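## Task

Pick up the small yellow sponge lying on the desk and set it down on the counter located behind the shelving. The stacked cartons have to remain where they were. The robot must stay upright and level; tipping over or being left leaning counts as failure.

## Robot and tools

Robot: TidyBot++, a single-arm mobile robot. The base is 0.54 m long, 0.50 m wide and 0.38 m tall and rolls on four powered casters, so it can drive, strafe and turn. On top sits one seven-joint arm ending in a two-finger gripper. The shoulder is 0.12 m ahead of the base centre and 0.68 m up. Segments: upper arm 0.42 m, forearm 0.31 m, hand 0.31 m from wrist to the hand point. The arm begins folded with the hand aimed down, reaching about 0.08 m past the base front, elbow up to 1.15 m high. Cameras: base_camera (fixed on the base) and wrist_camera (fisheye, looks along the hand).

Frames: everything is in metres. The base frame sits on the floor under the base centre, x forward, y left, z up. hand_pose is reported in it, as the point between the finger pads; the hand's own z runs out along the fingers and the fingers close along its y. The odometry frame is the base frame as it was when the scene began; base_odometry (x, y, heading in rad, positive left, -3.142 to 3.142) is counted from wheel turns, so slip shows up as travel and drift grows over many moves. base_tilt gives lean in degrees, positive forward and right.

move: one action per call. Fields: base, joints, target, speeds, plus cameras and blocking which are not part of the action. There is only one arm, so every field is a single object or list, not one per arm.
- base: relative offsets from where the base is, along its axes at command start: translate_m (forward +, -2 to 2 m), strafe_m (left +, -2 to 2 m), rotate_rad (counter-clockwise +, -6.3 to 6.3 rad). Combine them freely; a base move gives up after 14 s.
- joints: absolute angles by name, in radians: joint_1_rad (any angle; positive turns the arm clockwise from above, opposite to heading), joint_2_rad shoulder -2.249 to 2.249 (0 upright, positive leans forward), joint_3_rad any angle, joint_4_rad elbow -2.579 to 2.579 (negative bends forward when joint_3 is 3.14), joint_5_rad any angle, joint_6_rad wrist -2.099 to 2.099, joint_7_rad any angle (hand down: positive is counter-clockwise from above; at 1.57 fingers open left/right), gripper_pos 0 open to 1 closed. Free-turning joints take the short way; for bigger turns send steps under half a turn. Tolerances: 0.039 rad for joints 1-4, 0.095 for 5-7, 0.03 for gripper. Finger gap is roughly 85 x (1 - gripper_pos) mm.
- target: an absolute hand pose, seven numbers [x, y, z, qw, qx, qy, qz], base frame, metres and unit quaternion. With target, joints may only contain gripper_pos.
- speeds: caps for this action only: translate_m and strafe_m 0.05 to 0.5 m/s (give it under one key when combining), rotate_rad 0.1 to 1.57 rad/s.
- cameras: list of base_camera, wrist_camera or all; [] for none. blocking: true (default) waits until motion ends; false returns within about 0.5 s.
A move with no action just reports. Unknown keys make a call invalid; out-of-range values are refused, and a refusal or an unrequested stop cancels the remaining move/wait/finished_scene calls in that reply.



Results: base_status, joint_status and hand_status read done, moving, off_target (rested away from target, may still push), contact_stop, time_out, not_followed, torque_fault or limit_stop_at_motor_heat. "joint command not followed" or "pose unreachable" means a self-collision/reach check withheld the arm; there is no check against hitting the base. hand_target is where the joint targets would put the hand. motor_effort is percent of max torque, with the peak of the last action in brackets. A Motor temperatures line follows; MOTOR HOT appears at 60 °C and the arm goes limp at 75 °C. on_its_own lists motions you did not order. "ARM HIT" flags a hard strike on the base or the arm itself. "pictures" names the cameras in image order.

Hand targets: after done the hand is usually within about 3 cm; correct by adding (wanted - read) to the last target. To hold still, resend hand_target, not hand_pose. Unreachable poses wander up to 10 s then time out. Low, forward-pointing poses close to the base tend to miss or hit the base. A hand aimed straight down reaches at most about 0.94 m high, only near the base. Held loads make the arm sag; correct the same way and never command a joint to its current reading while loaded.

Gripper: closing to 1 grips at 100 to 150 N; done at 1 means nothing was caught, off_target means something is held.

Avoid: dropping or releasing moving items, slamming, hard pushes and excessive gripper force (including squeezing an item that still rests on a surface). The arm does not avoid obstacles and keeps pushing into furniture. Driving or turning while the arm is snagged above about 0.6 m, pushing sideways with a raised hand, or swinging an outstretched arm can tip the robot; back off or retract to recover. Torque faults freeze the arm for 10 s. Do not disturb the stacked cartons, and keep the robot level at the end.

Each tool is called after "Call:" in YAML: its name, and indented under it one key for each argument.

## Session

Call:
move:
  joints: {"joint_6_rad": 0.5}

Call:
move:
  joints: {"joint_1_rad": 1.0}
  cameras: ["wrist_camera"]

Call:
move:
  joints: {"joint_1_rad": 2.0}
  cameras: ["wrist_camera"]

Scene clock: 2.00 s.
Motor temperatures (°C): [38 32 34 33 39 42 40]
move: done
base_odometry: x=+0.000 y=+0.000 heading=+0.000
base_tilt: forward=-0.6 right=-0.1
base_status: not commanded
joint_positions: joint_1_rad=-0.035 joint_2_rad=-0.323 joint_3_rad=+3.104 joint_4_rad=-2.505 joint_5_rad=-0.020 joint_6_rad=+0.452 joint_7_rad=+1.533 gripper_pos=+0.000
joint_status: all done
motor_effort: joint_1_rad=+0(1) joint_2_rad=-7(8) joint_3_rad=+1(1) joint_4_rad=+19(19) joint_5_rad=+0(1) joint_6_rad=+9(9) joint_7_rad=-1(1)
hand_pose: x=+0.5487 y=+0.0313 z=+0.8508 quat_wxyz=(-0.033, +0.761, +0.007, +0.648) (m; base frame)
hand_target: x=+0.5487 y=+0.0312 z=+0.8603 quat_wxyz=(-0.034, +0.748, +0.007, +0.662) (m; base frame)
hand_status: not commanded
pictures: base_camera, wrist_camera
camera_calibration:
wrist_camera: T_world_to_cam=[[0.0404305, -0.995728, -0.0830135, 0.0793661], [-0.144607, 0.0763757, -0.986537, 0.975366], [0.988663, 0.0518905, -0.140901, -0.289521], [0, 0, 0, 1]] pos_world=[0.424074, 0.0195562, 0.928029]

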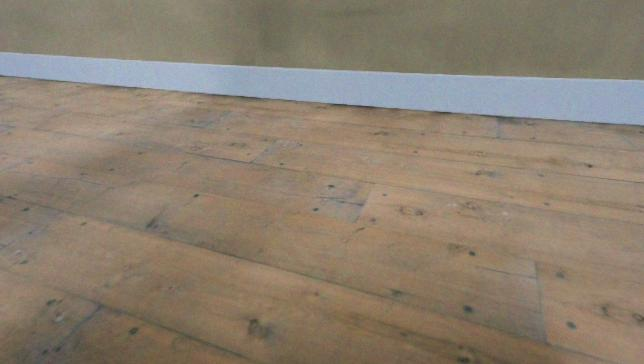

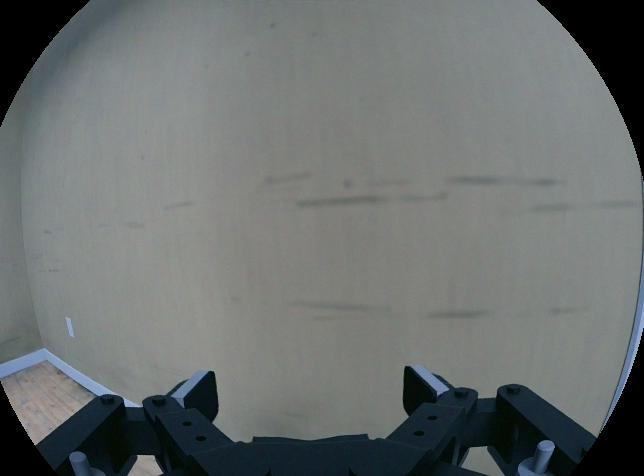

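Scene clock: 4.33 s.
Motor temperatures (°C): [38 32 34 33 39 42 40]
move: done
base_odometry: x=+0.000 y=+0.000 heading=+0.000
base_tilt: forward=-0.5 right=-0.1
base_status: not commanded
joint_positions: joint_1_rad=+0.984 joint_2_rad=-0.323 joint_3_rad=+3.104 joint_4_rad=-2.505 joint_5_rad=-0.020 joint_6_rad=+0.452 joint_7_rad=+1.533 gripper_pos=+0.000
joint_status: all done
motor_effort: joint_1_rad=-1(2) joint_2_rad=-7(8) joint_3_rad=+1(2) joint_4_rad=+19(19) joint_5_rad=+0(1) joint_6_rad=+9(9) joint_7_rad=-1(1)
hand_pose: x=+0.3710 y=-0.3496 z=+0.8508 quat_wxyz=(+0.287, +0.668, -0.365, +0.582) (m; base frame)
hand_target: x=+0.3652 y=-0.3535 z=+0.8603 quat_wxyz=(+0.298, +0.654, -0.364, +0.592) (m; base frame)
hand_status: not commanded
pictures: wrist_camera
camera_calibration:
wrist_camera: T_world_to_cam=[[-0.82674, -0.556425, -0.08302, 0.182561], [-0.0106538, 0.163027, -0.986564, 0.959488], [0.562483, -0.814747, -0.140709, -0.23896], [0, 0, 0, 1]] pos_world=[0.295564, -0.249533, 0.928129]

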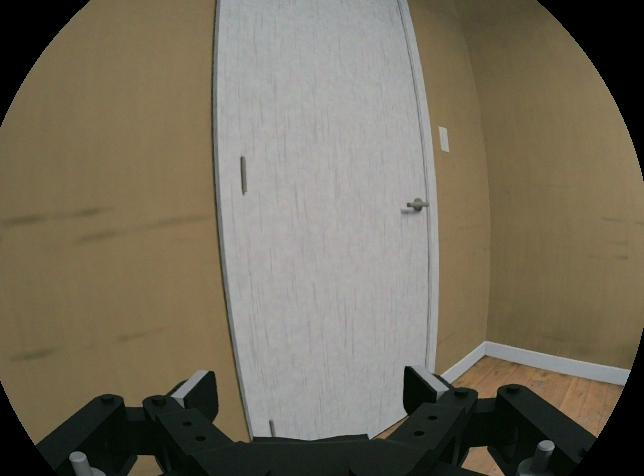

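Scene clock: 6.63 s.
Motor temperatures (°C): [38 32 34 33 39 42 40]
move: done
base_odometry: x=+0.000 y=+0.000 heading=+0.000
base_tilt: forward=-0.6 right=-0.1
base_status: not commanded
joint_positions: joint_1_rad=+1.984 joint_2_rad=-0.323 joint_3_rad=+3.104 joint_4_rad=-2.505 joint_5_rad=-0.020 joint_6_rad=+0.452 joint_7_rad=+1.533 gripper_pos=+0.000
joint_status: all done
motor_effort: joint_1_rad=+0(2) joint_2_rad=-7(8) joint_3_rad=+1(2) joint_4_rad=+18(19) joint_5_rad=+0(1) joint_6_rad=+9(9) joint_7_rad=+0(1)
hand_pose: x=-0.0390 y=-0.4009 z=+0.8509 quat_wxyz=(+0.531, +0.411, -0.640, +0.373) (m; base frame)
hand_target: x=-0.0455 y=-0.3982 z=+0.8603 quat_wxyz=(+0.546, +0.399, -0.633, +0.377) (m; base frame)
hand_status: not commanded
pictures: wrist_camera
camera_calibration:
wrist_camera: T_world_to_cam=[[-0.914915, 0.395013, -0.0830394, 0.193047], [0.131399, 0.0969451, -0.986578, 0.942577], [-0.38166, -0.913546, -0.140601, -0.12679], [0, 0, 0, 1]] pos_world=[0.00437711, -0.283463, 0.928129]

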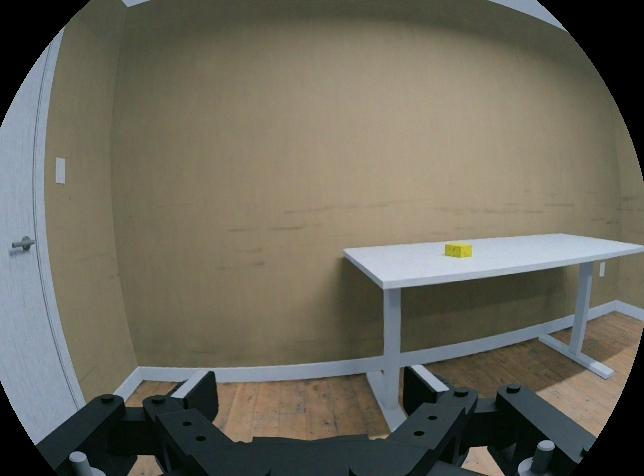

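Call:
move:
  joints: {"joint_1_rad": 3.1}
  cameras: ["wrist_camera"]

Call:
move:
  joints: {"joint_1_rad": 4.2}
  cameras: ["wrist_camera"]

Call:
move:
  joints: {"joint_1_rad": 5.3}
  cameras: ["wrist_camera"]

Scene clock: 15.27 s.
Motor temperatures (°C): [38 32 34 33 39 42 40]
move: done
base_odometry: x=+0.000 y=+0.000 heading=+0.000
base_tilt: forward=-0.6 right=-0.1
base_status: not commanded
joint_positions: joint_1_rad=+3.084 joint_2_rad=-0.323 joint_3_rad=+3.104 joint_4_rad=-2.505 joint_5_rad=-0.020 joint_6_rad=+0.453 joint_7_rad=+1.533 gripper_pos=+0.000
joint_status: all done
motor_effort: joint_1_rad=+0(2) joint_2_rad=-7(8) joint_3_rad=+1(2) joint_4_rad=+19(19) joint_5_rad=+0(1) joint_6_rad=+9(9) joint_7_rad=-1(1)
hand_pose: x=-0.3100 y=-0.0410 z=+0.8509 quat_wxyz=(+0.647, +0.016, -0.761, +0.040) (m; base frame)
hand_target: x=-0.3105 y=-0.0340 z=+0.8603 quat_wxyz=(+0.662, +0.010, -0.748, +0.036) (m; base frame)
hand_status: not commanded
pictures: wrist_camera
camera_calibration:
wrist_camera: T_world_to_cam=[[-0.0629599, 0.994555, -0.0830451, 0.0916716], [0.145795, -0.0731519, -0.986607, 0.940824], [-0.987309, -0.0742242, -0.140396, -0.0548984], [0, 0, 0, 1]] pos_world=[-0.185598, -0.0264242, 0.928129]

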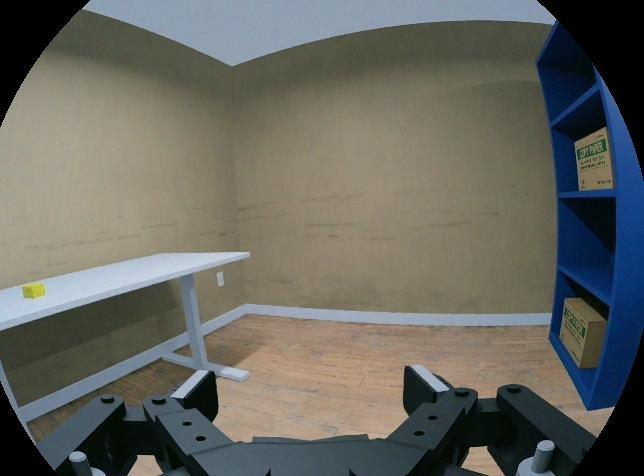

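Scene clock: 17.67 s.
Motor temperatures (°C): [38 32 34 33 39 42 40]
move: done
base_odometry: x=+0.000 y=+0.000 heading=+0.000
base_tilt: forward=-0.5 right=-0.1
base_status: not commanded
joint_positions: joint_1_rad=+4.184 joint_2_rad=-0.323 joint_3_rad=+3.104 joint_4_rad=-2.505 joint_5_rad=-0.020 joint_6_rad=+0.453 joint_7_rad=+1.533 gripper_pos=+0.000
joint_status: all done
motor_effort: joint_1_rad=+0(2) joint_2_rad=-7(8) joint_3_rad=+1(2) joint_4_rad=+19(19) joint_5_rad=+0(1) joint_6_rad=+9(9) joint_7_rad=-1(1)
hand_pose: x=-0.1121 y=+0.3637 z=+0.8510 quat_wxyz=(+0.573, -0.384, -0.657, -0.304) (m; base frame)
hand_target: x=-0.1061 y=+0.3673 z=+0.8603 quat_wxyz=(+0.583, -0.383, -0.643, -0.316) (m; base frame)
hand_status: not commanded
pictures: wrist_camera
camera_calibration:
wrist_camera: T_world_to_cam=[[0.857795, 0.507246, -0.082996, -0.0179276], [0.000936158, -0.163015, -0.986623, 0.958144], [-0.513991, 0.846243, -0.140308, -0.11126], [0, 0, 0, 1]] pos_world=[-0.0427053, 0.259438, 0.928229]

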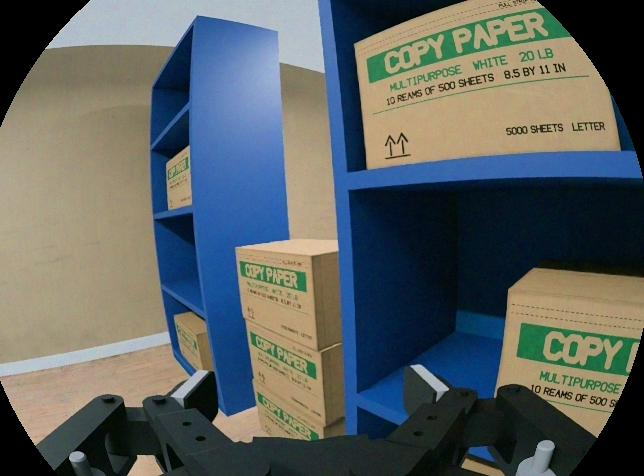

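Scene clock: 20.07 s.
Motor temperatures (°C): [38 32 34 33 39 42 40]
move: done
base_odometry: x=+0.000 y=+0.000 heading=+0.000
base_tilt: forward=-0.5 right=-0.1
base_status: not commanded
joint_positions: joint_1_rad=+5.284 joint_2_rad=-0.323 joint_3_rad=+3.104 joint_4_rad=-2.505 joint_5_rad=-0.020 joint_6_rad=+0.453 joint_7_rad=+1.533 gripper_pos=+0.000
joint_status: all done
motor_effort: joint_1_rad=+0(2) joint_2_rad=-7(8) joint_3_rad=+1(1) joint_4_rad=+18(19) joint_5_rad=+0(1) joint_6_rad=+9(9) joint_7_rad=+0(1)
hand_pose: x=+0.3383 y=+0.3709 z=+0.8510 quat_wxyz=(+0.330, -0.671, -0.359, -0.559) (m; base frame)
hand_target: x=+0.3442 y=+0.3672 z=+0.8603 quat_wxyz=(+0.332, -0.663, -0.348, -0.574) (m; base frame)
hand_status: not commanded
pictures: wrist_camera
camera_calibration:
wrist_camera: T_world_to_cam=[[0.841153, -0.534381, -0.0830604, -0.0158508], [-0.144903, -0.0747344, -0.986619, 0.975492], [0.521023, 0.841933, -0.140297, -0.234461], [0, 0, 0, 1]] pos_world=[0.276845, 0.261833, 0.928229]

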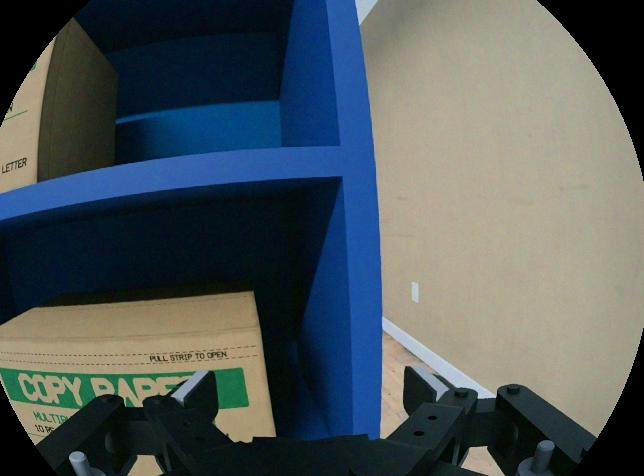

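Call:
move:
  joints: {"joint_1_rad": 6.283, "joint_2_rad": 0.19, "joint_3_rad": 3.15, "joint_4_rad": -0.94, "joint_5_rad": 0.0, "joint_6_rad": -2.0, "joint_7_rad": 1.57}
  base: {"translate_m": -0.47, "rotate_rad": -1.944}

Scene clock: 49.07 s.
Motor temperatures (°C): [38 31 34 33 39 42 40]
move: done
base_odometry: x=-0.470 y=+0.000 heading=-1.943
base_tilt: forward=-0.5 right=-0.1
base_status: done
joint_positions: joint_1_rad=+6.266 joint_2_rad=+0.180 joint_3_rad=+3.133 joint_4_rad=-0.943 joint_5_rad=-0.020 joint_6_rad=-1.939 joint_7_rad=+1.533 gripper_pos=+0.000
joint_status: all done
motor_effort: joint_1_rad=+0(4) joint_2_rad=-22(23) joint_3_rad=+0(3) joint_4_rad=+15(21) joint_5_rad=-1(2) joint_6_rad=+2(11) joint_7_rad=-1(1)
hand_pose: x=+0.5020 y=+0.0166 z=+0.9216 quat_wxyz=(+0.011, -0.999, +0.002, -0.039) (m; base frame)
hand_target: x=+0.4865 y=-0.0012 z=+0.9178 quat_wxyz=(-0.001, -1.000, +0.004, -0.006) (m; base frame)
hand_status: not commanded
pictures: base_camera, wrist_camera
camera_calibration:
wrist_camera: T_world_to_cam=[[-0.0469352, -0.998711, -0.0193305, 0.0577297], [-0.994185, 0.0485826, -0.0961009, 0.645953], [0.0969162, 0.0147076, -0.995184, 1.00299], [0, 0, 0, 1]] pos_world=[0.5477, 0.0115216, 1.06135]

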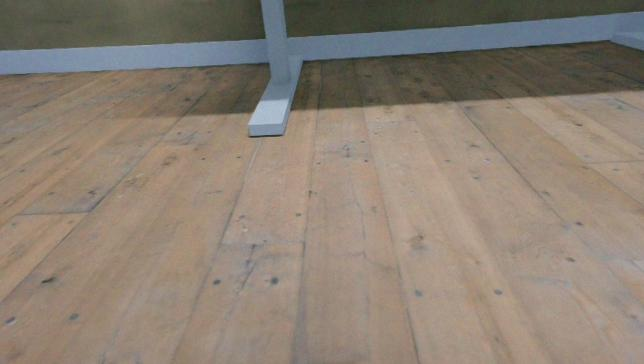

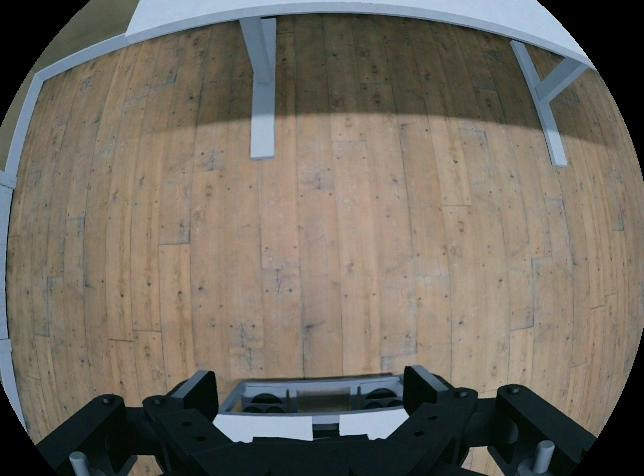

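Call:
move:
  base: {"translate_m": 0.5}

Scene clock: 57.20 s.
Motor temperatures (°C): [38 32 34 33 39 42 40]
move: done
base_odometry: x=-0.652 y=-0.466 heading=-1.944
base_tilt: forward=-0.5 right=-0.1
base_status: done
joint_positions: joint_1_rad=+6.268 joint_2_rad=+0.199 joint_3_rad=+3.133 joint_4_rad=-0.941 joint_5_rad=-0.020 joint_6_rad=-1.946 joint_7_rad=+1.533 gripper_pos=+0.000
joint_status: not commanded
motor_effort: joint_1_rad=-1(1) joint_2_rad=-22(26) joint_3_rad=+0(1) joint_4_rad=+15(16) joint_5_rad=-1(1) joint_6_rad=+2(3) joint_7_rad=+0(1)
hand_pose: x=+0.5048 y=+0.0160 z=+0.9146 quat_wxyz=(+0.011, -1.000, +0.003, -0.027) (m; base frame)
hand_target: x=+0.4865 y=-0.0012 z=+0.9178 quat_wxyz=(-0.001, -1.000, +0.004, -0.006) (m; base frame)
hand_status: not commanded
pictures: base_camera, wrist_camera
camera_calibration:
wrist_camera: T_world_to_cam=[[-0.049041, -0.998641, -0.0176449, 0.0565574], [-0.996126, 0.0501932, -0.0722027, 0.627294], [0.0729902, 0.0140357, -0.997234, 1.00975], [0, 0, 0, 1]] pos_world=[0.553936, 0.010822, 1.05325]

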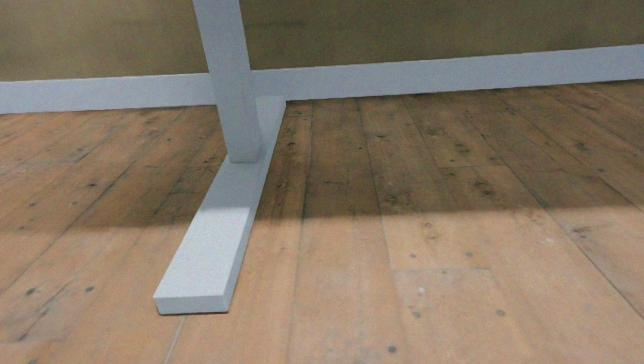

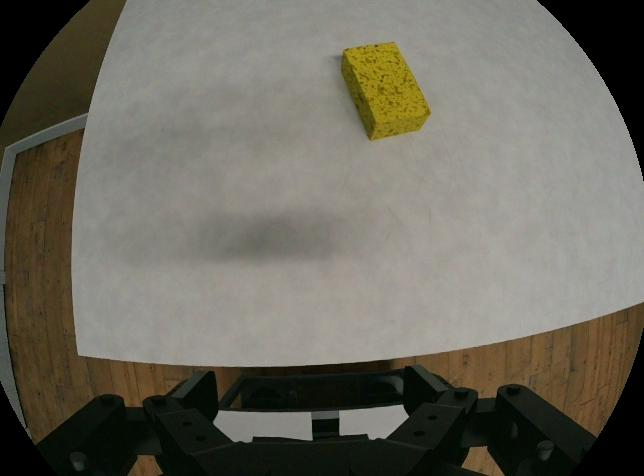

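Call:
zoom_image:
  camera: "wrist_camera"
  region: [310, 20, 460, 160]

Scaled by 3.360.

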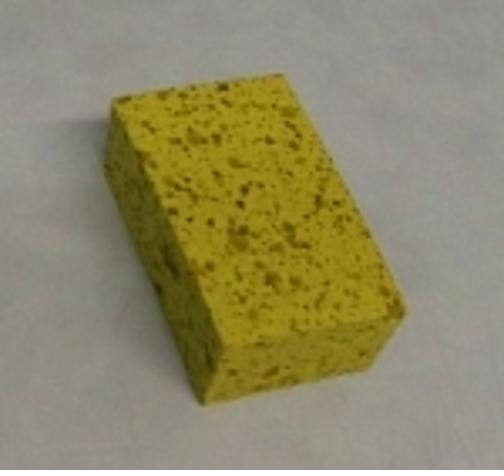

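Call:
move:
  base: {"translate_m": 0.14, "strafe_m": -0.07}
  speeds: {"translate_m": 0.2}
  cameras: []

Call:
move:
  target: [0.61, -0.003, 0.84, 0.0, 0.9931, 0.1175, 0.0]
  cameras: ["wrist_camera"]

Scene clock: 89.53 s.
Motor temperatures (°C): [38 32 34 33 39 42 40]
move: done
base_odometry: x=-0.768 y=-0.571 heading=-1.943
base_tilt: forward=-0.5 right=-0.1
base_status: done
joint_positions: joint_1_rad=+6.272 joint_2_rad=+0.198 joint_3_rad=+3.133 joint_4_rad=-0.940 joint_5_rad=-0.020 joint_6_rad=-1.948 joint_7_rad=+1.533 gripper_pos=+0.000
joint_status: not commanded
motor_effort: joint_1_rad=+0(2) joint_2_rad=-23(26) joint_3_rad=+0(2) joint_4_rad=+15(16) joint_5_rad=+0(1) joint_6_rad=+2(2) joint_7_rad=-1(1)
hand_pose: x=+0.5039 y=+0.0141 z=+0.9155 quat_wxyz=(+0.011, -1.000, +0.005, -0.027) (m; base frame)
hand_target: x=+0.4865 y=-0.0012 z=+0.9178 quat_wxyz=(-0.001, -1.000, +0.004, -0.006) (m; base frame)
hand_status: not commanded
pictures: none
No camera images: "cameras" was empty.

Scene clock: 91.20 s.
Motor temperatures (°C): [38 32 34 33 39 42 40]
move: done
base_odometry: x=-0.768 y=-0.571 heading=-1.943
base_tilt: forward=-0.5 right=-0.1
base_status: not commanded
joint_positions: joint_1_rad=+6.273 joint_2_rad=+0.482 joint_3_rad=+3.133 joint_4_rad=-0.796 joint_5_rad=-0.020 joint_6_rad=-1.925 joint_7_rad=+1.743 gripper_pos=+0.000
joint_status: not commanded
motor_effort: joint_1_rad=+0(1) joint_2_rad=-32(36) joint_3_rad=+0(1) joint_4_rad=+15(17) joint_5_rad=-1(1) joint_6_rad=+1(2) joint_7_rad=-1(1)
hand_pose: x=+0.5958 y=+0.0150 z=+0.8348 quat_wxyz=(+0.014, -0.995, -0.098, +0.029) (m; base frame)
hand_target: x=+0.6100 y=-0.0030 z=+0.8400 quat_wxyz=(+0.000, -0.993, -0.118, +0.000) (m; base frame)
hand_status: done (0.024 m and 4.4 deg from the pose sent, 0.131 m and 14.5 deg at the start)
pictures: wrist_camera
camera_calibration:
wrist_camera: T_world_to_cam=[[0.151266, -0.9882, -0.0240639, -0.0554932], [-0.987604, -0.152117, 0.0387033, 0.617529], [-0.0419072, 0.0179111, -0.998961, 0.993367], [0, 0, 0, 1]] pos_world=[0.659897, 0.021306, 0.967099]

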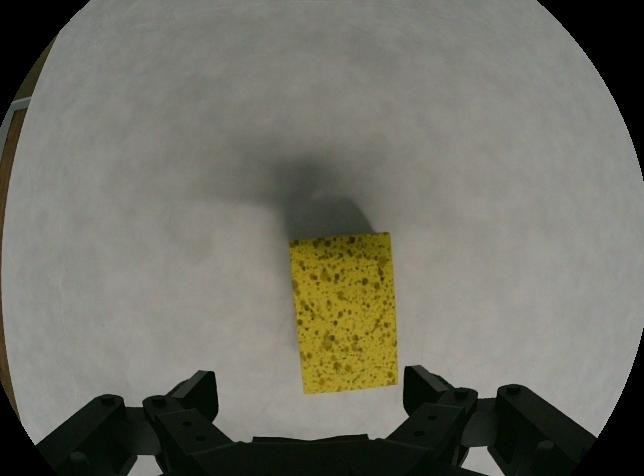

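Call:
move:
  joints: {"joint_1_rad": 6.317, "joint_2_rad": 0.475, "joint_3_rad": 3.15, "joint_4_rad": -0.902, "joint_5_rad": 0.0, "joint_6_rad": -1.71, "joint_7_rad": 1.905}
  cameras: ["wrist_camera"]

Scene clock: 130.70 s.
Motor temperatures (°C): [38 34 34 33 39 42 40]
move: done
base_odometry: x=-0.768 y=-0.571 heading=-1.943
base_tilt: forward=-0.5 right=-0.1
base_status: not commanded
joint_positions: joint_1_rad=+6.303 joint_2_rad=+0.484 joint_3_rad=+3.133 joint_4_rad=-0.886 joint_5_rad=-0.020 joint_6_rad=-1.768 joint_7_rad=+1.832 gripper_pos=+0.000
joint_status: all done
motor_effort: joint_1_rad=+0(1) joint_2_rad=-33(36) joint_3_rad=+0(1) joint_4_rad=+16(17) joint_5_rad=-1(1) joint_6_rad=+1(2) joint_7_rad=-1(2)
hand_pose: x=+0.6236 y=+0.0007 z=+0.8058 quat_wxyz=(+0.011, -0.992, -0.126, -0.003) (m; base frame)
hand_target: x=+0.6366 y=-0.0196 z=+0.8057 quat_wxyz=(-0.007, -0.989, -0.146, -0.026) (m; base frame)
hand_status: not commanded
pictures: wrist_camera
camera_calibration:
wrist_camera: T_world_to_cam=[[0.207221, -0.978167, -0.0157477, -0.116038], [-0.978026, -0.20676, -0.0267603, 0.6908], [0.02292, 0.020947, -0.999518, 0.925821], [0, 0, 0, 1]] pos_world=[0.678446, 0.00993234, 0.942033]

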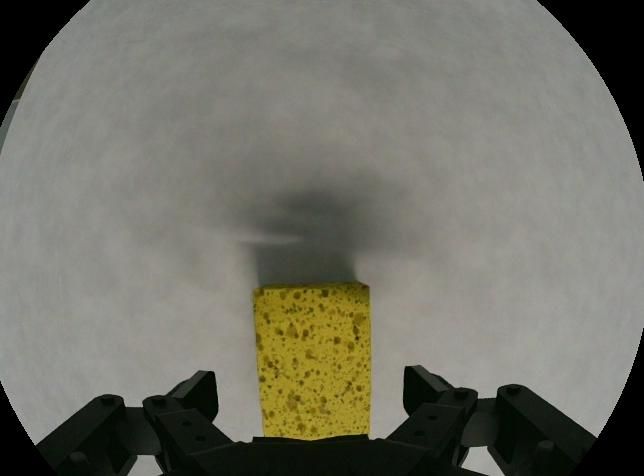

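Call:
move:
  joints: {"joint_2_rad": 0.458, "joint_4_rad": -1.08, "joint_6_rad": -1.55}
  cameras: ["wrist_camera"]

Scene clock: 137.50 s.
Motor temperatures (°C): [38 34 34 33 39 42 40]
move: done
base_odometry: x=-0.768 y=-0.571 heading=-1.943
base_tilt: forward=-0.5 right=-0.1
base_status: not commanded
joint_positions: joint_1_rad=+6.303 joint_2_rad=+0.476 joint_3_rad=+3.133 joint_4_rad=-1.062 joint_5_rad=-0.020 joint_6_rad=-1.610 joint_7_rad=+1.832 gripper_pos=+0.000
joint_status: all done
motor_effort: joint_1_rad=+0(1) joint_2_rad=-33(35) joint_3_rad=+0(1) joint_4_rad=+16(18) joint_5_rad=-1(1) joint_6_rad=+1(2) joint_7_rad=+0(1)
hand_pose: x=+0.6238 y=+0.0011 z=+0.7547 quat_wxyz=(+0.012, -0.992, -0.125, +0.002) (m; base frame)
hand_target: x=+0.6356 y=-0.0197 z=+0.7586 quat_wxyz=(-0.007, -0.989, -0.146, -0.026) (m; base frame)
hand_status: not commanded
pictures: wrist_camera
camera_calibration:
wrist_camera: T_world_to_cam=[[0.204971, -0.978598, -0.018251, -0.113325], [-0.978687, -0.204678, -0.0167206, 0.682507], [0.0126272, 0.0212893, -0.999694, 0.881354], [0, 0, 0, 1]] pos_world=[0.68006, 0.0100306, 0.890427]

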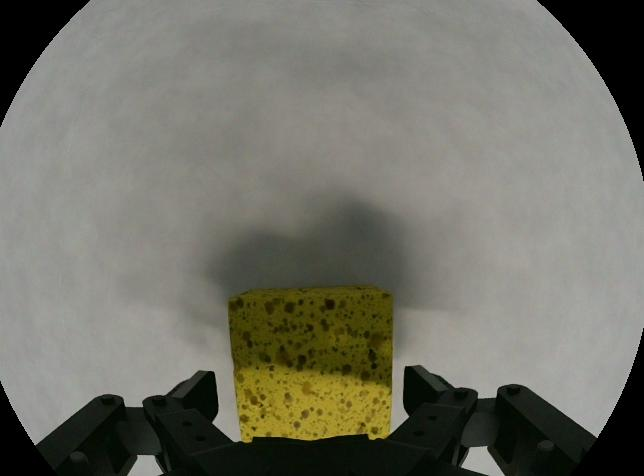

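Call:
move:
  joints: {"gripper_pos": 0.42}
  cameras: []

Call:
move:
  joints: {"joint_2_rad": 0.42, "joint_4_rad": -0.88, "joint_6_rad": -1.82}
  cameras: ["wrist_camera"]

Scene clock: 142.57 s.
Motor temperatures (°C): [38 34 34 33 39 42 40]
move: done
base_odometry: x=-0.768 y=-0.571 heading=-1.943
base_tilt: forward=-0.6 right=-0.1
base_status: not commanded
joint_positions: joint_1_rad=+6.303 joint_2_rad=+0.470 joint_3_rad=+3.133 joint_4_rad=-1.064 joint_5_rad=-0.020 joint_6_rad=-1.607 joint_7_rad=+1.833 gripper_pos=+0.397
joint_status: all done
motor_effort: joint_1_rad=+0(1) joint_2_rad=-34(34) joint_3_rad=+0(1) joint_4_rad=+16(17) joint_5_rad=-1(1) joint_6_rad=+1(1) joint_7_rad=-1(1)
hand_pose: x=+0.6239 y=+0.0010 z=+0.7573 quat_wxyz=(+0.012, -0.992, -0.125, -0.002) (m; base frame)
hand_target: x=+0.6356 y=-0.0197 z=+0.7586 quat_wxyz=(-0.007, -0.989, -0.146, -0.026) (m; base frame)
hand_status: not commanded
pictures: none
No camera images: "cameras" was empty.

Scene clock: 143.77 s.
Motor temperatures (°C): [38 34 34 33 39 42 40]
move: done
base_odometry: x=-0.768 y=-0.571 heading=-1.943
base_tilt: forward=-0.5 right=-0.1
base_status: not commanded
joint_positions: joint_1_rad=+6.303 joint_2_rad=+0.427 joint_3_rad=+3.133 joint_4_rad=-0.879 joint_5_rad=-0.020 joint_6_rad=-1.763 joint_7_rad=+1.833 gripper_pos=+0.397
joint_status: all done
motor_effort: joint_1_rad=-1(1) joint_2_rad=-32(36) joint_3_rad=+0(0) joint_4_rad=+16(19) joint_5_rad=-1(1) joint_6_rad=+2(2) joint_7_rad=-1(1)
hand_pose: x=+0.6192 y=+0.0008 z=+0.8366 quat_wxyz=(+0.006, -0.991, -0.127, -0.037) (m; base frame)
hand_target: x=+0.5999 y=-0.0181 z=+0.8388 quat_wxyz=(-0.004, -0.989, -0.146, -0.010) (m; base frame)
hand_status: not commanded
pictures: wrist_camera
camera_calibration:
wrist_camera: T_world_to_cam=[[0.208583, -0.978005, 0.0000127791, -0.128593], [-0.973659, -0.207657, -0.0941673, 0.740995], [0.0920987, 0.0196292, -0.995556, 0.910536], [0, 0, 0, 1]] pos_world=[0.664439, 0.0102349, 0.976269]

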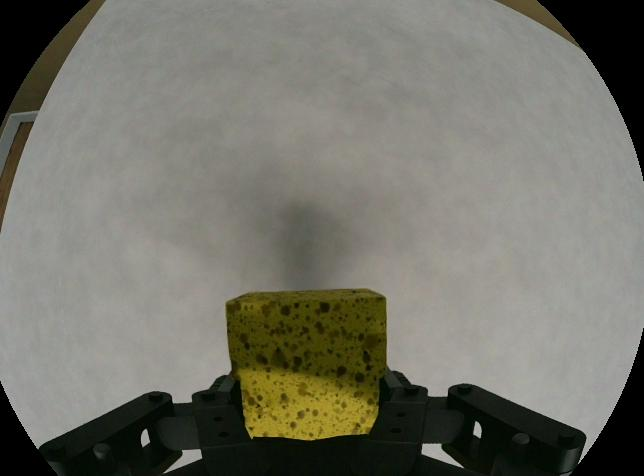

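Call:
move:
  joints: {"joint_2_rad": 0.18, "joint_4_rad": -0.96, "joint_6_rad": -2.02}
  cameras: []

Call:
move:
  base: {"translate_m": -0.3}
  cameras: ["wrist_camera"]

Call:
move:
  base: {"translate_m": -0.35, "strafe_m": 1.25, "rotate_rad": -3.14}

Scene clock: 180.73 s.
Motor temperatures (°C): [38 35 34 34 39 42 40]
move: done
base_odometry: x=-0.768 y=-0.571 heading=-1.943
base_tilt: forward=-0.5 right=+0.0
base_status: not commanded
joint_positions: joint_1_rad=+6.303 joint_2_rad=+0.180 joint_3_rad=+3.133 joint_4_rad=-0.942 joint_5_rad=-0.020 joint_6_rad=-1.962 joint_7_rad=+1.833 gripper_pos=+0.397
joint_status: all done
motor_effort: joint_1_rad=+0(1) joint_2_rad=-22(35) joint_3_rad=+0(1) joint_4_rad=+15(17) joint_5_rad=+0(1) joint_6_rad=+2(3) joint_7_rad=-1(1)
hand_pose: x=+0.4956 y=+0.0024 z=+0.9215 quat_wxyz=(+0.006, -0.991, -0.129, -0.030) (m; base frame)
hand_target: x=+0.4741 y=-0.0132 z=+0.9158 quat_wxyz=(+0.001, -0.989, -0.146, +0.009) (m; base frame)
hand_status: not commanded
pictures: none
No camera images: "cameras" was empty.

Scene clock: 182.73 s.
Motor temperatures (°C): [38 35 34 34 39 42 40]
move: done
base_odometry: x=-0.659 y=-0.291 heading=-1.943
base_tilt: forward=-0.5 right=-0.1
base_status: done
joint_positions: joint_1_rad=+6.305 joint_2_rad=+0.179 joint_3_rad=+3.133 joint_4_rad=-0.943 joint_5_rad=-0.020 joint_6_rad=-1.968 joint_7_rad=+1.833 gripper_pos=+0.397
joint_status: not commanded
motor_effort: joint_1_rad=+0(1) joint_2_rad=-22(26) joint_3_rad=+0(1) joint_4_rad=+15(16) joint_5_rad=-1(1) joint_6_rad=+1(2) joint_7_rad=-1(1)
hand_pose: x=+0.4930 y=+0.0017 z=+0.9215 quat_wxyz=(+0.006, -0.991, -0.128, -0.027) (m; base frame)
hand_target: x=+0.4741 y=-0.0132 z=+0.9158 quat_wxyz=(+0.001, -0.989, -0.146, +0.009) (m; base frame)
hand_status: not commanded
pictures: wrist_camera
camera_calibration:
wrist_camera: T_world_to_cam=[[0.211057, -0.977473, -0.00126396, -0.101479], [-0.974873, -0.210401, -0.0731721, 0.60751], [0.0712578, 0.0166757, -0.997319, 1.01867], [0, 0, 0, 1]] pos_world=[0.541074, 0.011641, 1.06026]

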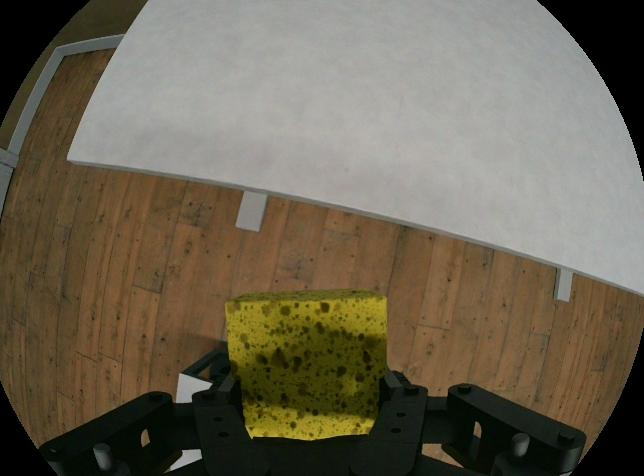

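Scene clock: 187.33 s.
Motor temperatures (°C): [38 35 34 34 39 42 40]
move: done
base_odometry: x=+0.633 y=-0.420 heading=+1.199
base_tilt: forward=-0.5 right=+0.0
base_status: done
joint_positions: joint_1_rad=+6.314 joint_2_rad=+0.186 joint_3_rad=+3.135 joint_4_rad=-0.943 joint_5_rad=-0.020 joint_6_rad=-1.968 joint_7_rad=+1.833 gripper_pos=+0.397
joint_status: not commanded
motor_effort: joint_1_rad=+1(3) joint_2_rad=-22(25) joint_3_rad=+1(2) joint_4_rad=+15(16) joint_5_rad=-1(2) joint_6_rad=+2(2) joint_7_rad=+0(1)
hand_pose: x=+0.4947 y=-0.0024 z=+0.9187 quat_wxyz=(+0.006, -0.992, -0.123, -0.023) (m; base frame)
hand_target: x=+0.4741 y=-0.0132 z=+0.9158 quat_wxyz=(+0.001, -0.989, -0.146, +0.009) (m; base frame)
hand_status: not commanded
pictures: base_camera, wrist_camera
camera_calibration:
wrist_camera: T_world_to_cam=[[0.200454, -0.9797, -0.00256311, -0.0994394], [-0.977618, -0.199856, -0.0657365, 0.602695], [0.0638898, 0.0156829, -0.997834, 1.0199], [0, 0, 0, 1]] pos_world=[0.543977, 0.00703626, 1.05706]

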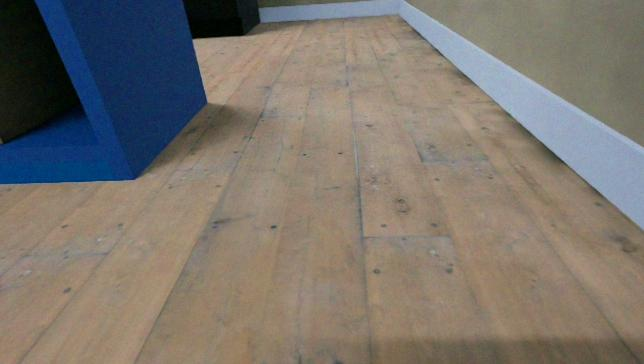

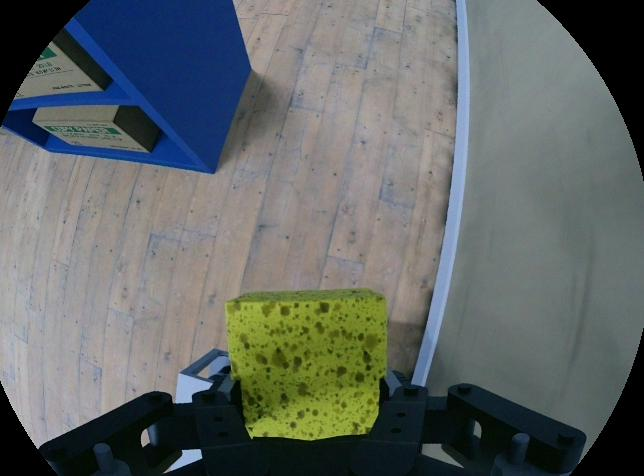

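Call:
move:
  base: {"translate_m": 1.75}
  cameras: ["base_camera"]

Call:
move:
  base: {"strafe_m": 1.0}

Scene clock: 210.83 s.
Motor temperatures (°C): [38 35 34 34 39 42 40]
move: done
base_odometry: x=+1.268 y=+1.211 heading=+1.199
base_tilt: forward=-0.5 right=-0.1
base_status: done
joint_positions: joint_1_rad=+6.314 joint_2_rad=+0.188 joint_3_rad=+3.135 joint_4_rad=-0.944 joint_5_rad=-0.020 joint_6_rad=-1.969 joint_7_rad=+1.833 gripper_pos=+0.397
joint_status: not commanded
motor_effort: joint_1_rad=+0(1) joint_2_rad=-22(25) joint_3_rad=+0(1) joint_4_rad=+15(16) joint_5_rad=-1(1) joint_6_rad=+2(2) joint_7_rad=+0(1)
hand_pose: x=+0.4948 y=-0.0024 z=+0.9178 quat_wxyz=(+0.007, -0.992, -0.122, -0.022) (m; base frame)
hand_target: x=+0.4741 y=-0.0132 z=+0.9158 quat_wxyz=(+0.001, -0.989, -0.146, +0.009) (m; base frame)
hand_status: not commanded
pictures: base_camera

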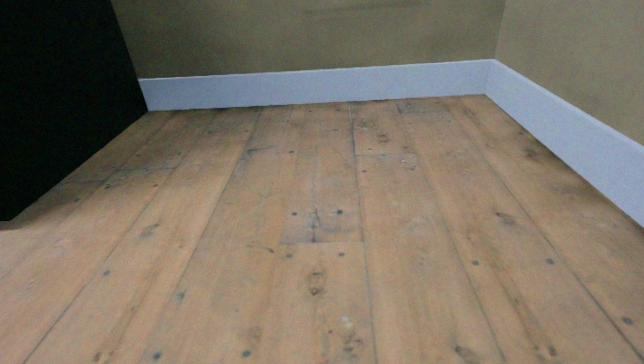

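Scene clock: 214.07 s.
Motor temperatures (°C): [38 35 34 34 39 42 40]
move: done
base_odometry: x=+0.336 y=+1.574 heading=+1.199
base_tilt: forward=-0.5 right=-0.1
base_status: done
joint_positions: joint_1_rad=+6.314 joint_2_rad=+0.188 joint_3_rad=+3.136 joint_4_rad=-0.944 joint_5_rad=-0.020 joint_6_rad=-1.969 joint_7_rad=+1.833 gripper_pos=+0.397
joint_status: not commanded
motor_effort: joint_1_rad=+0(3) joint_2_rad=-22(23) joint_3_rad=+1(2) joint_4_rad=+15(15) joint_5_rad=-1(1) joint_6_rad=+2(2) joint_7_rad=-1(1)
hand_pose: x=+0.4948 y=-0.0028 z=+0.9178 quat_wxyz=(+0.006, -0.992, -0.122, -0.022) (m; base frame)
hand_target: x=+0.4741 y=-0.0132 z=+0.9158 quat_wxyz=(+0.001, -0.989, -0.146, +0.009) (m; base frame)
hand_status: not commanded
pictures: base_camera, wrist_camera
camera_calibration:
wrist_camera: T_world_to_cam=[[0.199438, -0.979905, -0.00324953, -0.0986561], [-0.978017, -0.198845, -0.0628022, 0.600153], [0.0608941, 0.0157032, -0.998021, 1.02071], [0, 0, 0, 1]] pos_world=[0.544481, 0.00663564, 1.05606]

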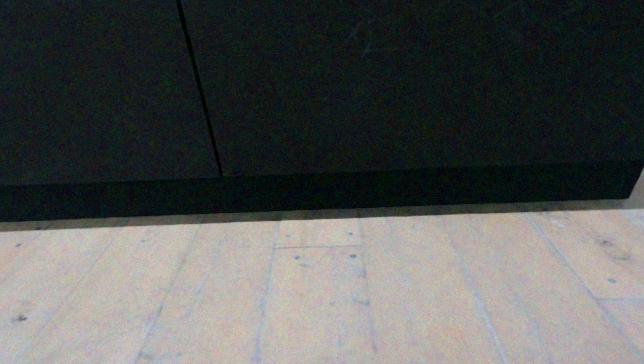

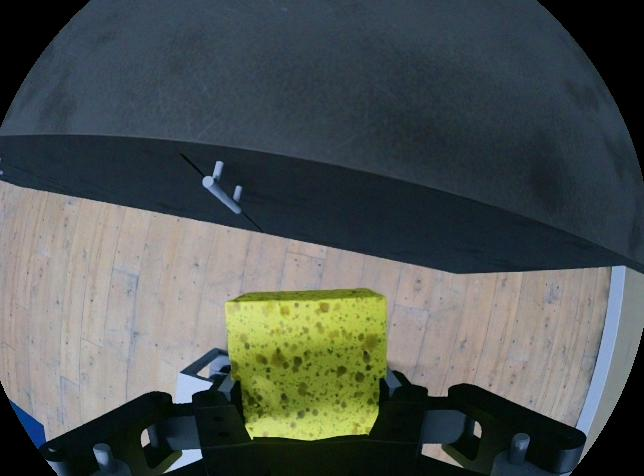

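Call:
move:
  base: {"translate_m": 0.275}
  speeds: {"translate_m": 0.25}
  cameras: ["wrist_camera"]

Call:
move:
  joints: {"joint_2_rad": 0.20, "joint_4_rad": -0.99, "joint_6_rad": -1.90}
  cameras: ["wrist_camera"]

Scene clock: 244.77 s.
Motor temperatures (°C): [38 35 34 33 39 42 40]
move: done
base_odometry: x=+0.436 y=+1.830 heading=+1.200
base_tilt: forward=-0.5 right=-0.1
base_status: done
joint_positions: joint_1_rad=+6.314 joint_2_rad=+0.188 joint_3_rad=+3.136 joint_4_rad=-0.944 joint_5_rad=-0.020 joint_6_rad=-1.969 joint_7_rad=+1.833 gripper_pos=+0.397
joint_status: not commanded
motor_effort: joint_1_rad=+0(1) joint_2_rad=-22(25) joint_3_rad=+0(1) joint_4_rad=+15(16) joint_5_rad=+0(1) joint_6_rad=+1(2) joint_7_rad=+0(1)
hand_pose: x=+0.4946 y=-0.0028 z=+0.9177 quat_wxyz=(+0.007, -0.992, -0.122, -0.021) (m; base frame)
hand_target: x=+0.4741 y=-0.0132 z=+0.9158 quat_wxyz=(+0.001, -0.989, -0.146, +0.009) (m; base frame)
hand_status: not commanded
pictures: wrist_camera
camera_calibration:
wrist_camera: T_world_to_cam=[[0.199432, -0.979906, -0.00346987, -0.0984016], [-0.978086, -0.198843, -0.0617219, 0.598935], [0.0597917, 0.0157032, -0.998087, 1.02108], [0, 0, 0, 1]] pos_world=[0.544382, 0.00663564, 1.05576]

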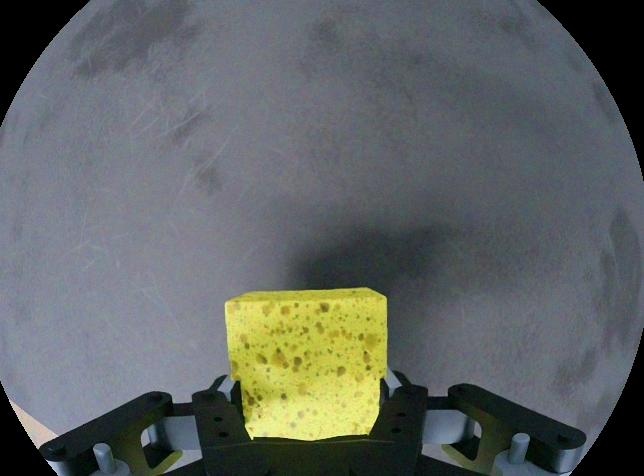

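Scene clock: 245.53 s.
Motor temperatures (°C): [38 35 34 33 39 42 40]
move: done
base_odometry: x=+0.436 y=+1.830 heading=+1.200
base_tilt: forward=-0.5 right=-0.1
base_status: not commanded
joint_positions: joint_1_rad=+6.314 joint_2_rad=+0.200 joint_3_rad=+3.136 joint_4_rad=-0.974 joint_5_rad=-0.020 joint_6_rad=-1.908 joint_7_rad=+1.833 gripper_pos=+0.397
joint_status: all done
motor_effort: joint_1_rad=+0(1) joint_2_rad=-23(24) joint_3_rad=+0(0) joint_4_rad=+15(16) joint_5_rad=-1(1) joint_6_rad=+2(3) joint_7_rad=-1(1)
hand_pose: x=+0.5110 y=-0.0031 z=+0.9052 quat_wxyz=(+0.005, -0.992, -0.121, -0.031) (m; base frame)
hand_target: x=+0.5103 y=-0.0147 z=+0.9001 quat_wxyz=(-0.006, -0.989, -0.146, -0.025) (m; base frame)
hand_status: not commanded
pictures: wrist_camera
camera_calibration:
wrist_camera: T_world_to_cam=[[0.198361, -0.980129, 0.000541903, -0.10515], [-0.976865, -0.197745, -0.081438, 0.631415], [0.0799269, 0.0156247, -0.996678, 0.996097], [0, 0, 0, 1]] pos_world=[0.55805, 0.00623512, 1.04427]

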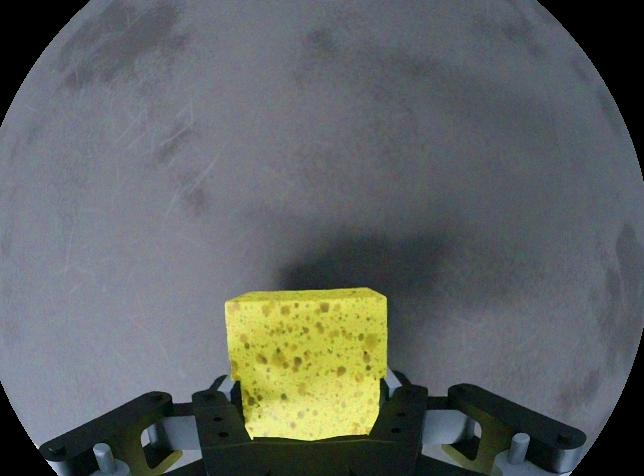

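Call:
move:
  joints: {"joint_2_rad": 0.20, "joint_4_rad": -1.016, "joint_6_rad": -1.98}
  cameras: []

Scene clock: 249.83 s.
Motor temperatures (°C): [38 35 34 33 39 42 40]
move: done
base_odometry: x=+0.436 y=+1.830 heading=+1.200
base_tilt: forward=-0.5 right=-0.1
base_status: not commanded
joint_positions: joint_1_rad=+6.314 joint_2_rad=+0.200 joint_3_rad=+3.136 joint_4_rad=-1.002 joint_5_rad=-0.020 joint_6_rad=-1.955 joint_7_rad=+1.833 gripper_pos=+0.397
joint_status: all done
motor_effort: joint_1_rad=+0(1) joint_2_rad=-22(24) joint_3_rad=+0(1) joint_4_rad=+15(17) joint_5_rad=-1(1) joint_6_rad=+1(2) joint_7_rad=-1(1)
hand_pose: x=+0.4908 y=-0.0026 z=+0.8964 quat_wxyz=(+0.011, -0.992, -0.122, +0.006) (m; base frame)
hand_target: x=+0.4803 y=-0.0135 z=+0.8925 quat_wxyz=(+0.004, -0.989, -0.145, +0.027) (m; base frame)
hand_status: not commanded
pictures: none
No camera images: "cameras" was empty.

Call:
move:
  joints: {"joint_2_rad": 0.205, "joint_4_rad": -1.036, "joint_6_rad": -1.91}
  cameras: ["wrist_camera"]

Scene clock: 254.53 s.
Motor temperatures (°C): [38 35 34 33 39 42 40]
move: done
base_odometry: x=+0.436 y=+1.830 heading=+1.200
base_tilt: forward=-0.6 right=-0.1
base_status: not commanded
joint_positions: joint_1_rad=+6.314 joint_2_rad=+0.203 joint_3_rad=+3.136 joint_4_rad=-1.021 joint_5_rad=-0.020 joint_6_rad=-1.923 joint_7_rad=+1.833 gripper_pos=+0.397
joint_status: all done
motor_effort: joint_1_rad=-1(1) joint_2_rad=-23(24) joint_3_rad=+1(1) joint_4_rad=+15(16) joint_5_rad=-1(1) joint_6_rad=+1(2) joint_7_rad=-1(1)
hand_pose: x=+0.4976 y=-0.0027 z=+0.8897 quat_wxyz=(+0.010, -0.993, -0.121, +0.001) (m; base frame)
hand_target: x=+0.4990 y=-0.0143 z=+0.8843 quat_wxyz=(+0.000, -0.989, -0.146, +0.005) (m; base frame)
hand_status: not commanded
pictures: wrist_camera
camera_calibration:
wrist_camera: T_world_to_cam=[[0.198218, -0.980058, -0.0140147, -0.089088], [-0.980051, -0.197965, -0.0175798, 0.562005], [0.0144548, 0.0172197, -0.999747, 1.01706], [0, 0, 0, 1]] pos_world=[0.553752, 0.00643282, 1.02543]

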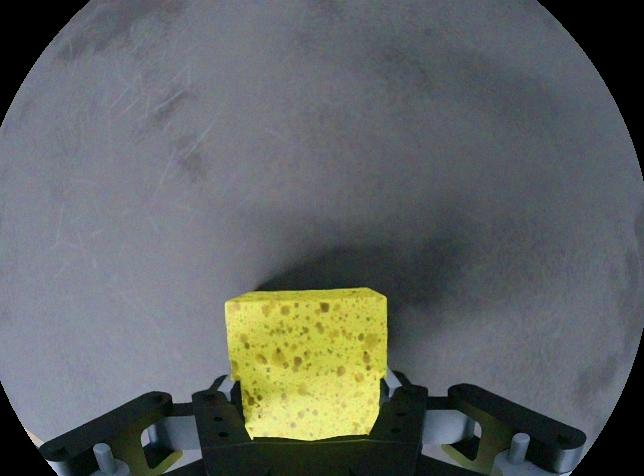

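Call:
move:
  joints: {"joint_2_rad": 0.207, "joint_4_rad": -1.056, "joint_6_rad": -1.89}
  cameras: []

Scene clock: 260.50 s.
Motor temperatures (°C): [38 35 34 33 39 42 40]
move: done
base_odometry: x=+0.436 y=+1.830 heading=+1.200
base_tilt: forward=-0.5 right=+0.0
base_status: not commanded
joint_positions: joint_1_rad=+6.314 joint_2_rad=+0.202 joint_3_rad=+3.136 joint_4_rad=-1.035 joint_5_rad=-0.020 joint_6_rad=-1.921 joint_7_rad=+1.833 gripper_pos=+0.397
joint_status: all done
motor_effort: joint_1_rad=-1(1) joint_2_rad=-22(24) joint_3_rad=+0(1) joint_4_rad=+13(16) joint_5_rad=-1(2) joint_6_rad=-1(2) joint_7_rad=-1(1)
hand_pose: x=+0.4952 y=-0.0027 z=+0.8858 quat_wxyz=(+0.011, -0.993, -0.121, +0.007) (m; base frame)
hand_target: x=+0.5013 y=-0.0144 z=+0.8775 quat_wxyz=(+0.000, -0.989, -0.146, +0.006) (m; base frame)
hand_status: not commanded
pictures: none
No camera images: "cameras" was empty.

Call:
move:
  joints: {"gripper_pos": 0.0}
  cameras: ["wrist_camera"]

Call:
move:
  joints: {"joint_2_rad": 0.225, "joint_4_rad": -0.89, "joint_6_rad": -2.06}
  cameras: ["wrist_camera"]

Scene clock: 275.67 s.
Motor temperatures (°C): [38 34 34 33 39 42 40]
move: done
base_odometry: x=+0.436 y=+1.830 heading=+1.200
base_tilt: forward=-0.5 right=-0.1
base_status: not commanded
joint_positions: joint_1_rad=+6.314 joint_2_rad=+0.203 joint_3_rad=+3.136 joint_4_rad=-1.042 joint_5_rad=-0.020 joint_6_rad=-1.921 joint_7_rad=+1.833 gripper_pos=+0.000
joint_status: all done
motor_effort: joint_1_rad=+0(1) joint_2_rad=-23(24) joint_3_rad=+0(1) joint_4_rad=+15(16) joint_5_rad=-1(2) joint_6_rad=+1(1) joint_7_rad=-1(1)
hand_pose: x=+0.4941 y=-0.0026 z=+0.8834 quat_wxyz=(+0.011, -0.992, -0.121, +0.011) (m; base frame)
hand_target: x=+0.5013 y=-0.0144 z=+0.8775 quat_wxyz=(+0.000, -0.989, -0.146, +0.006) (m; base frame)
hand_status: not commanded
pictures: wrist_camera
camera_calibration:
wrist_camera: T_world_to_cam=[[0.198143, -0.980004, -0.0181868, -0.0846898], [-0.980164, -0.198186, 0.000555326, 0.542427], [-0.00414859, 0.017716, -0.999834, 1.02013], [0, 0, 0, 1]] pos_world=[0.55268, 0.00643219, 1.01812]

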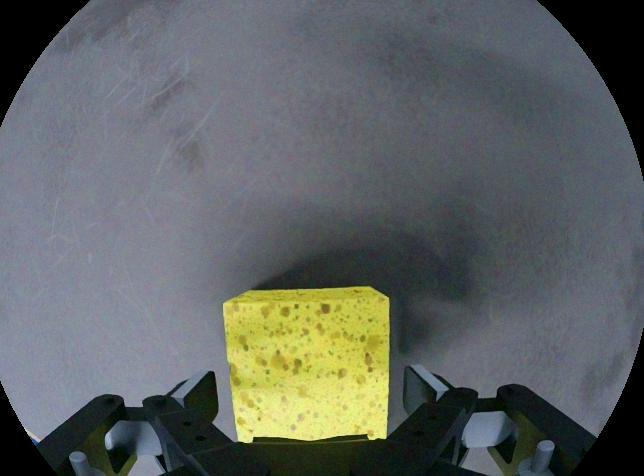

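Scene clock: 276.77 s.
Motor temperatures (°C): [38 34 34 33 39 42 40]
move: done
base_odometry: x=+0.436 y=+1.830 heading=+1.200
base_tilt: forward=-0.5 right=-0.1
base_status: not commanded
joint_positions: joint_1_rad=+6.314 joint_2_rad=+0.217 joint_3_rad=+3.136 joint_4_rad=-0.892 joint_5_rad=-0.020 joint_6_rad=-2.005 joint_7_rad=+1.833 gripper_pos=+0.000
joint_status: all done
motor_effort: joint_1_rad=+0(1) joint_2_rad=-23(25) joint_3_rad=+0(0) joint_4_rad=+15(16) joint_5_rad=-1(1) joint_6_rad=+1(2) joint_7_rad=-1(1)
hand_pose: x=+0.4996 y=-0.0030 z=+0.9218 quat_wxyz=(+0.007, -0.992, -0.122, -0.015) (m; base frame)
hand_target: x=+0.4846 y=-0.0136 z=+0.9192 quat_wxyz=(+0.002, -0.989, -0.146, +0.017) (m; base frame)
hand_status: not commanded
pictures: wrist_camera
camera_calibration:
wrist_camera: T_world_to_cam=[[0.200191, -0.979739, -0.00598919, -0.0977532], [-0.978587, -0.199649, -0.0500824, 0.593523], [0.047872, 0.015887, -0.998727, 1.03152], [0, 0, 0, 1]] pos_world=[0.551002, 0.00633583, 1.05935]

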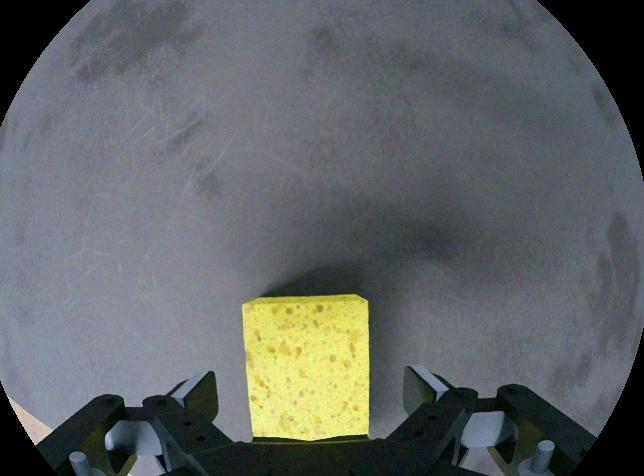

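Call:
move:
  joints: {"joint_2_rad": 0.0}
  cameras: ["wrist_camera"]

Scene clock: 281.40 s.
Motor temperatures (°C): [38 34 34 33 39 42 40]
move: done
base_odometry: x=+0.436 y=+1.830 heading=+1.200
base_tilt: forward=-0.5 right=-0.1
base_status: not commanded
joint_positions: joint_1_rad=+6.314 joint_2_rad=-0.002 joint_3_rad=+3.136 joint_4_rad=-0.887 joint_5_rad=-0.020 joint_6_rad=-2.008 joint_7_rad=+1.833 gripper_pos=+0.000
joint_status: all done
motor_effort: joint_1_rad=+0(1) joint_2_rad=-14(26) joint_3_rad=+0(1) joint_4_rad=+14(16) joint_5_rad=-1(1) joint_6_rad=+3(4) joint_7_rad=+0(1)
hand_pose: x=+0.4381 y=-0.0011 z=+1.0001 quat_wxyz=(-0.010, -0.985, -0.123, -0.124) (m; base frame)
hand_target: x=+0.4224 y=-0.0115 z=+0.9948 quat_wxyz=(-0.018, -0.985, -0.145, -0.094) (m; base frame)
hand_status: not commanded
pictures: wrist_camera
camera_calibration:
wrist_camera: T_world_to_cam=[[0.195977, -0.979586, 0.0447766, -0.132017], [-0.943963, -0.200823, -0.261923, 0.734347], [0.265568, 0.00906344, -0.964049, 0.982496], [0, 0, 0, 1]] pos_world=[0.458149, 0.00924694, 1.14543]

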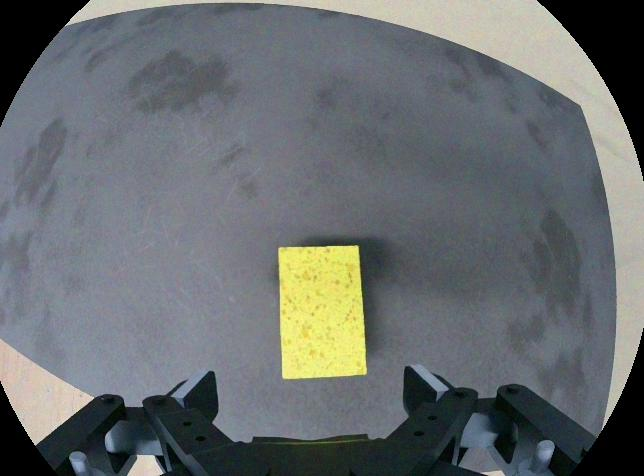

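Call:
finished_scene:
  scene: 2

The scene is finished: the task was done.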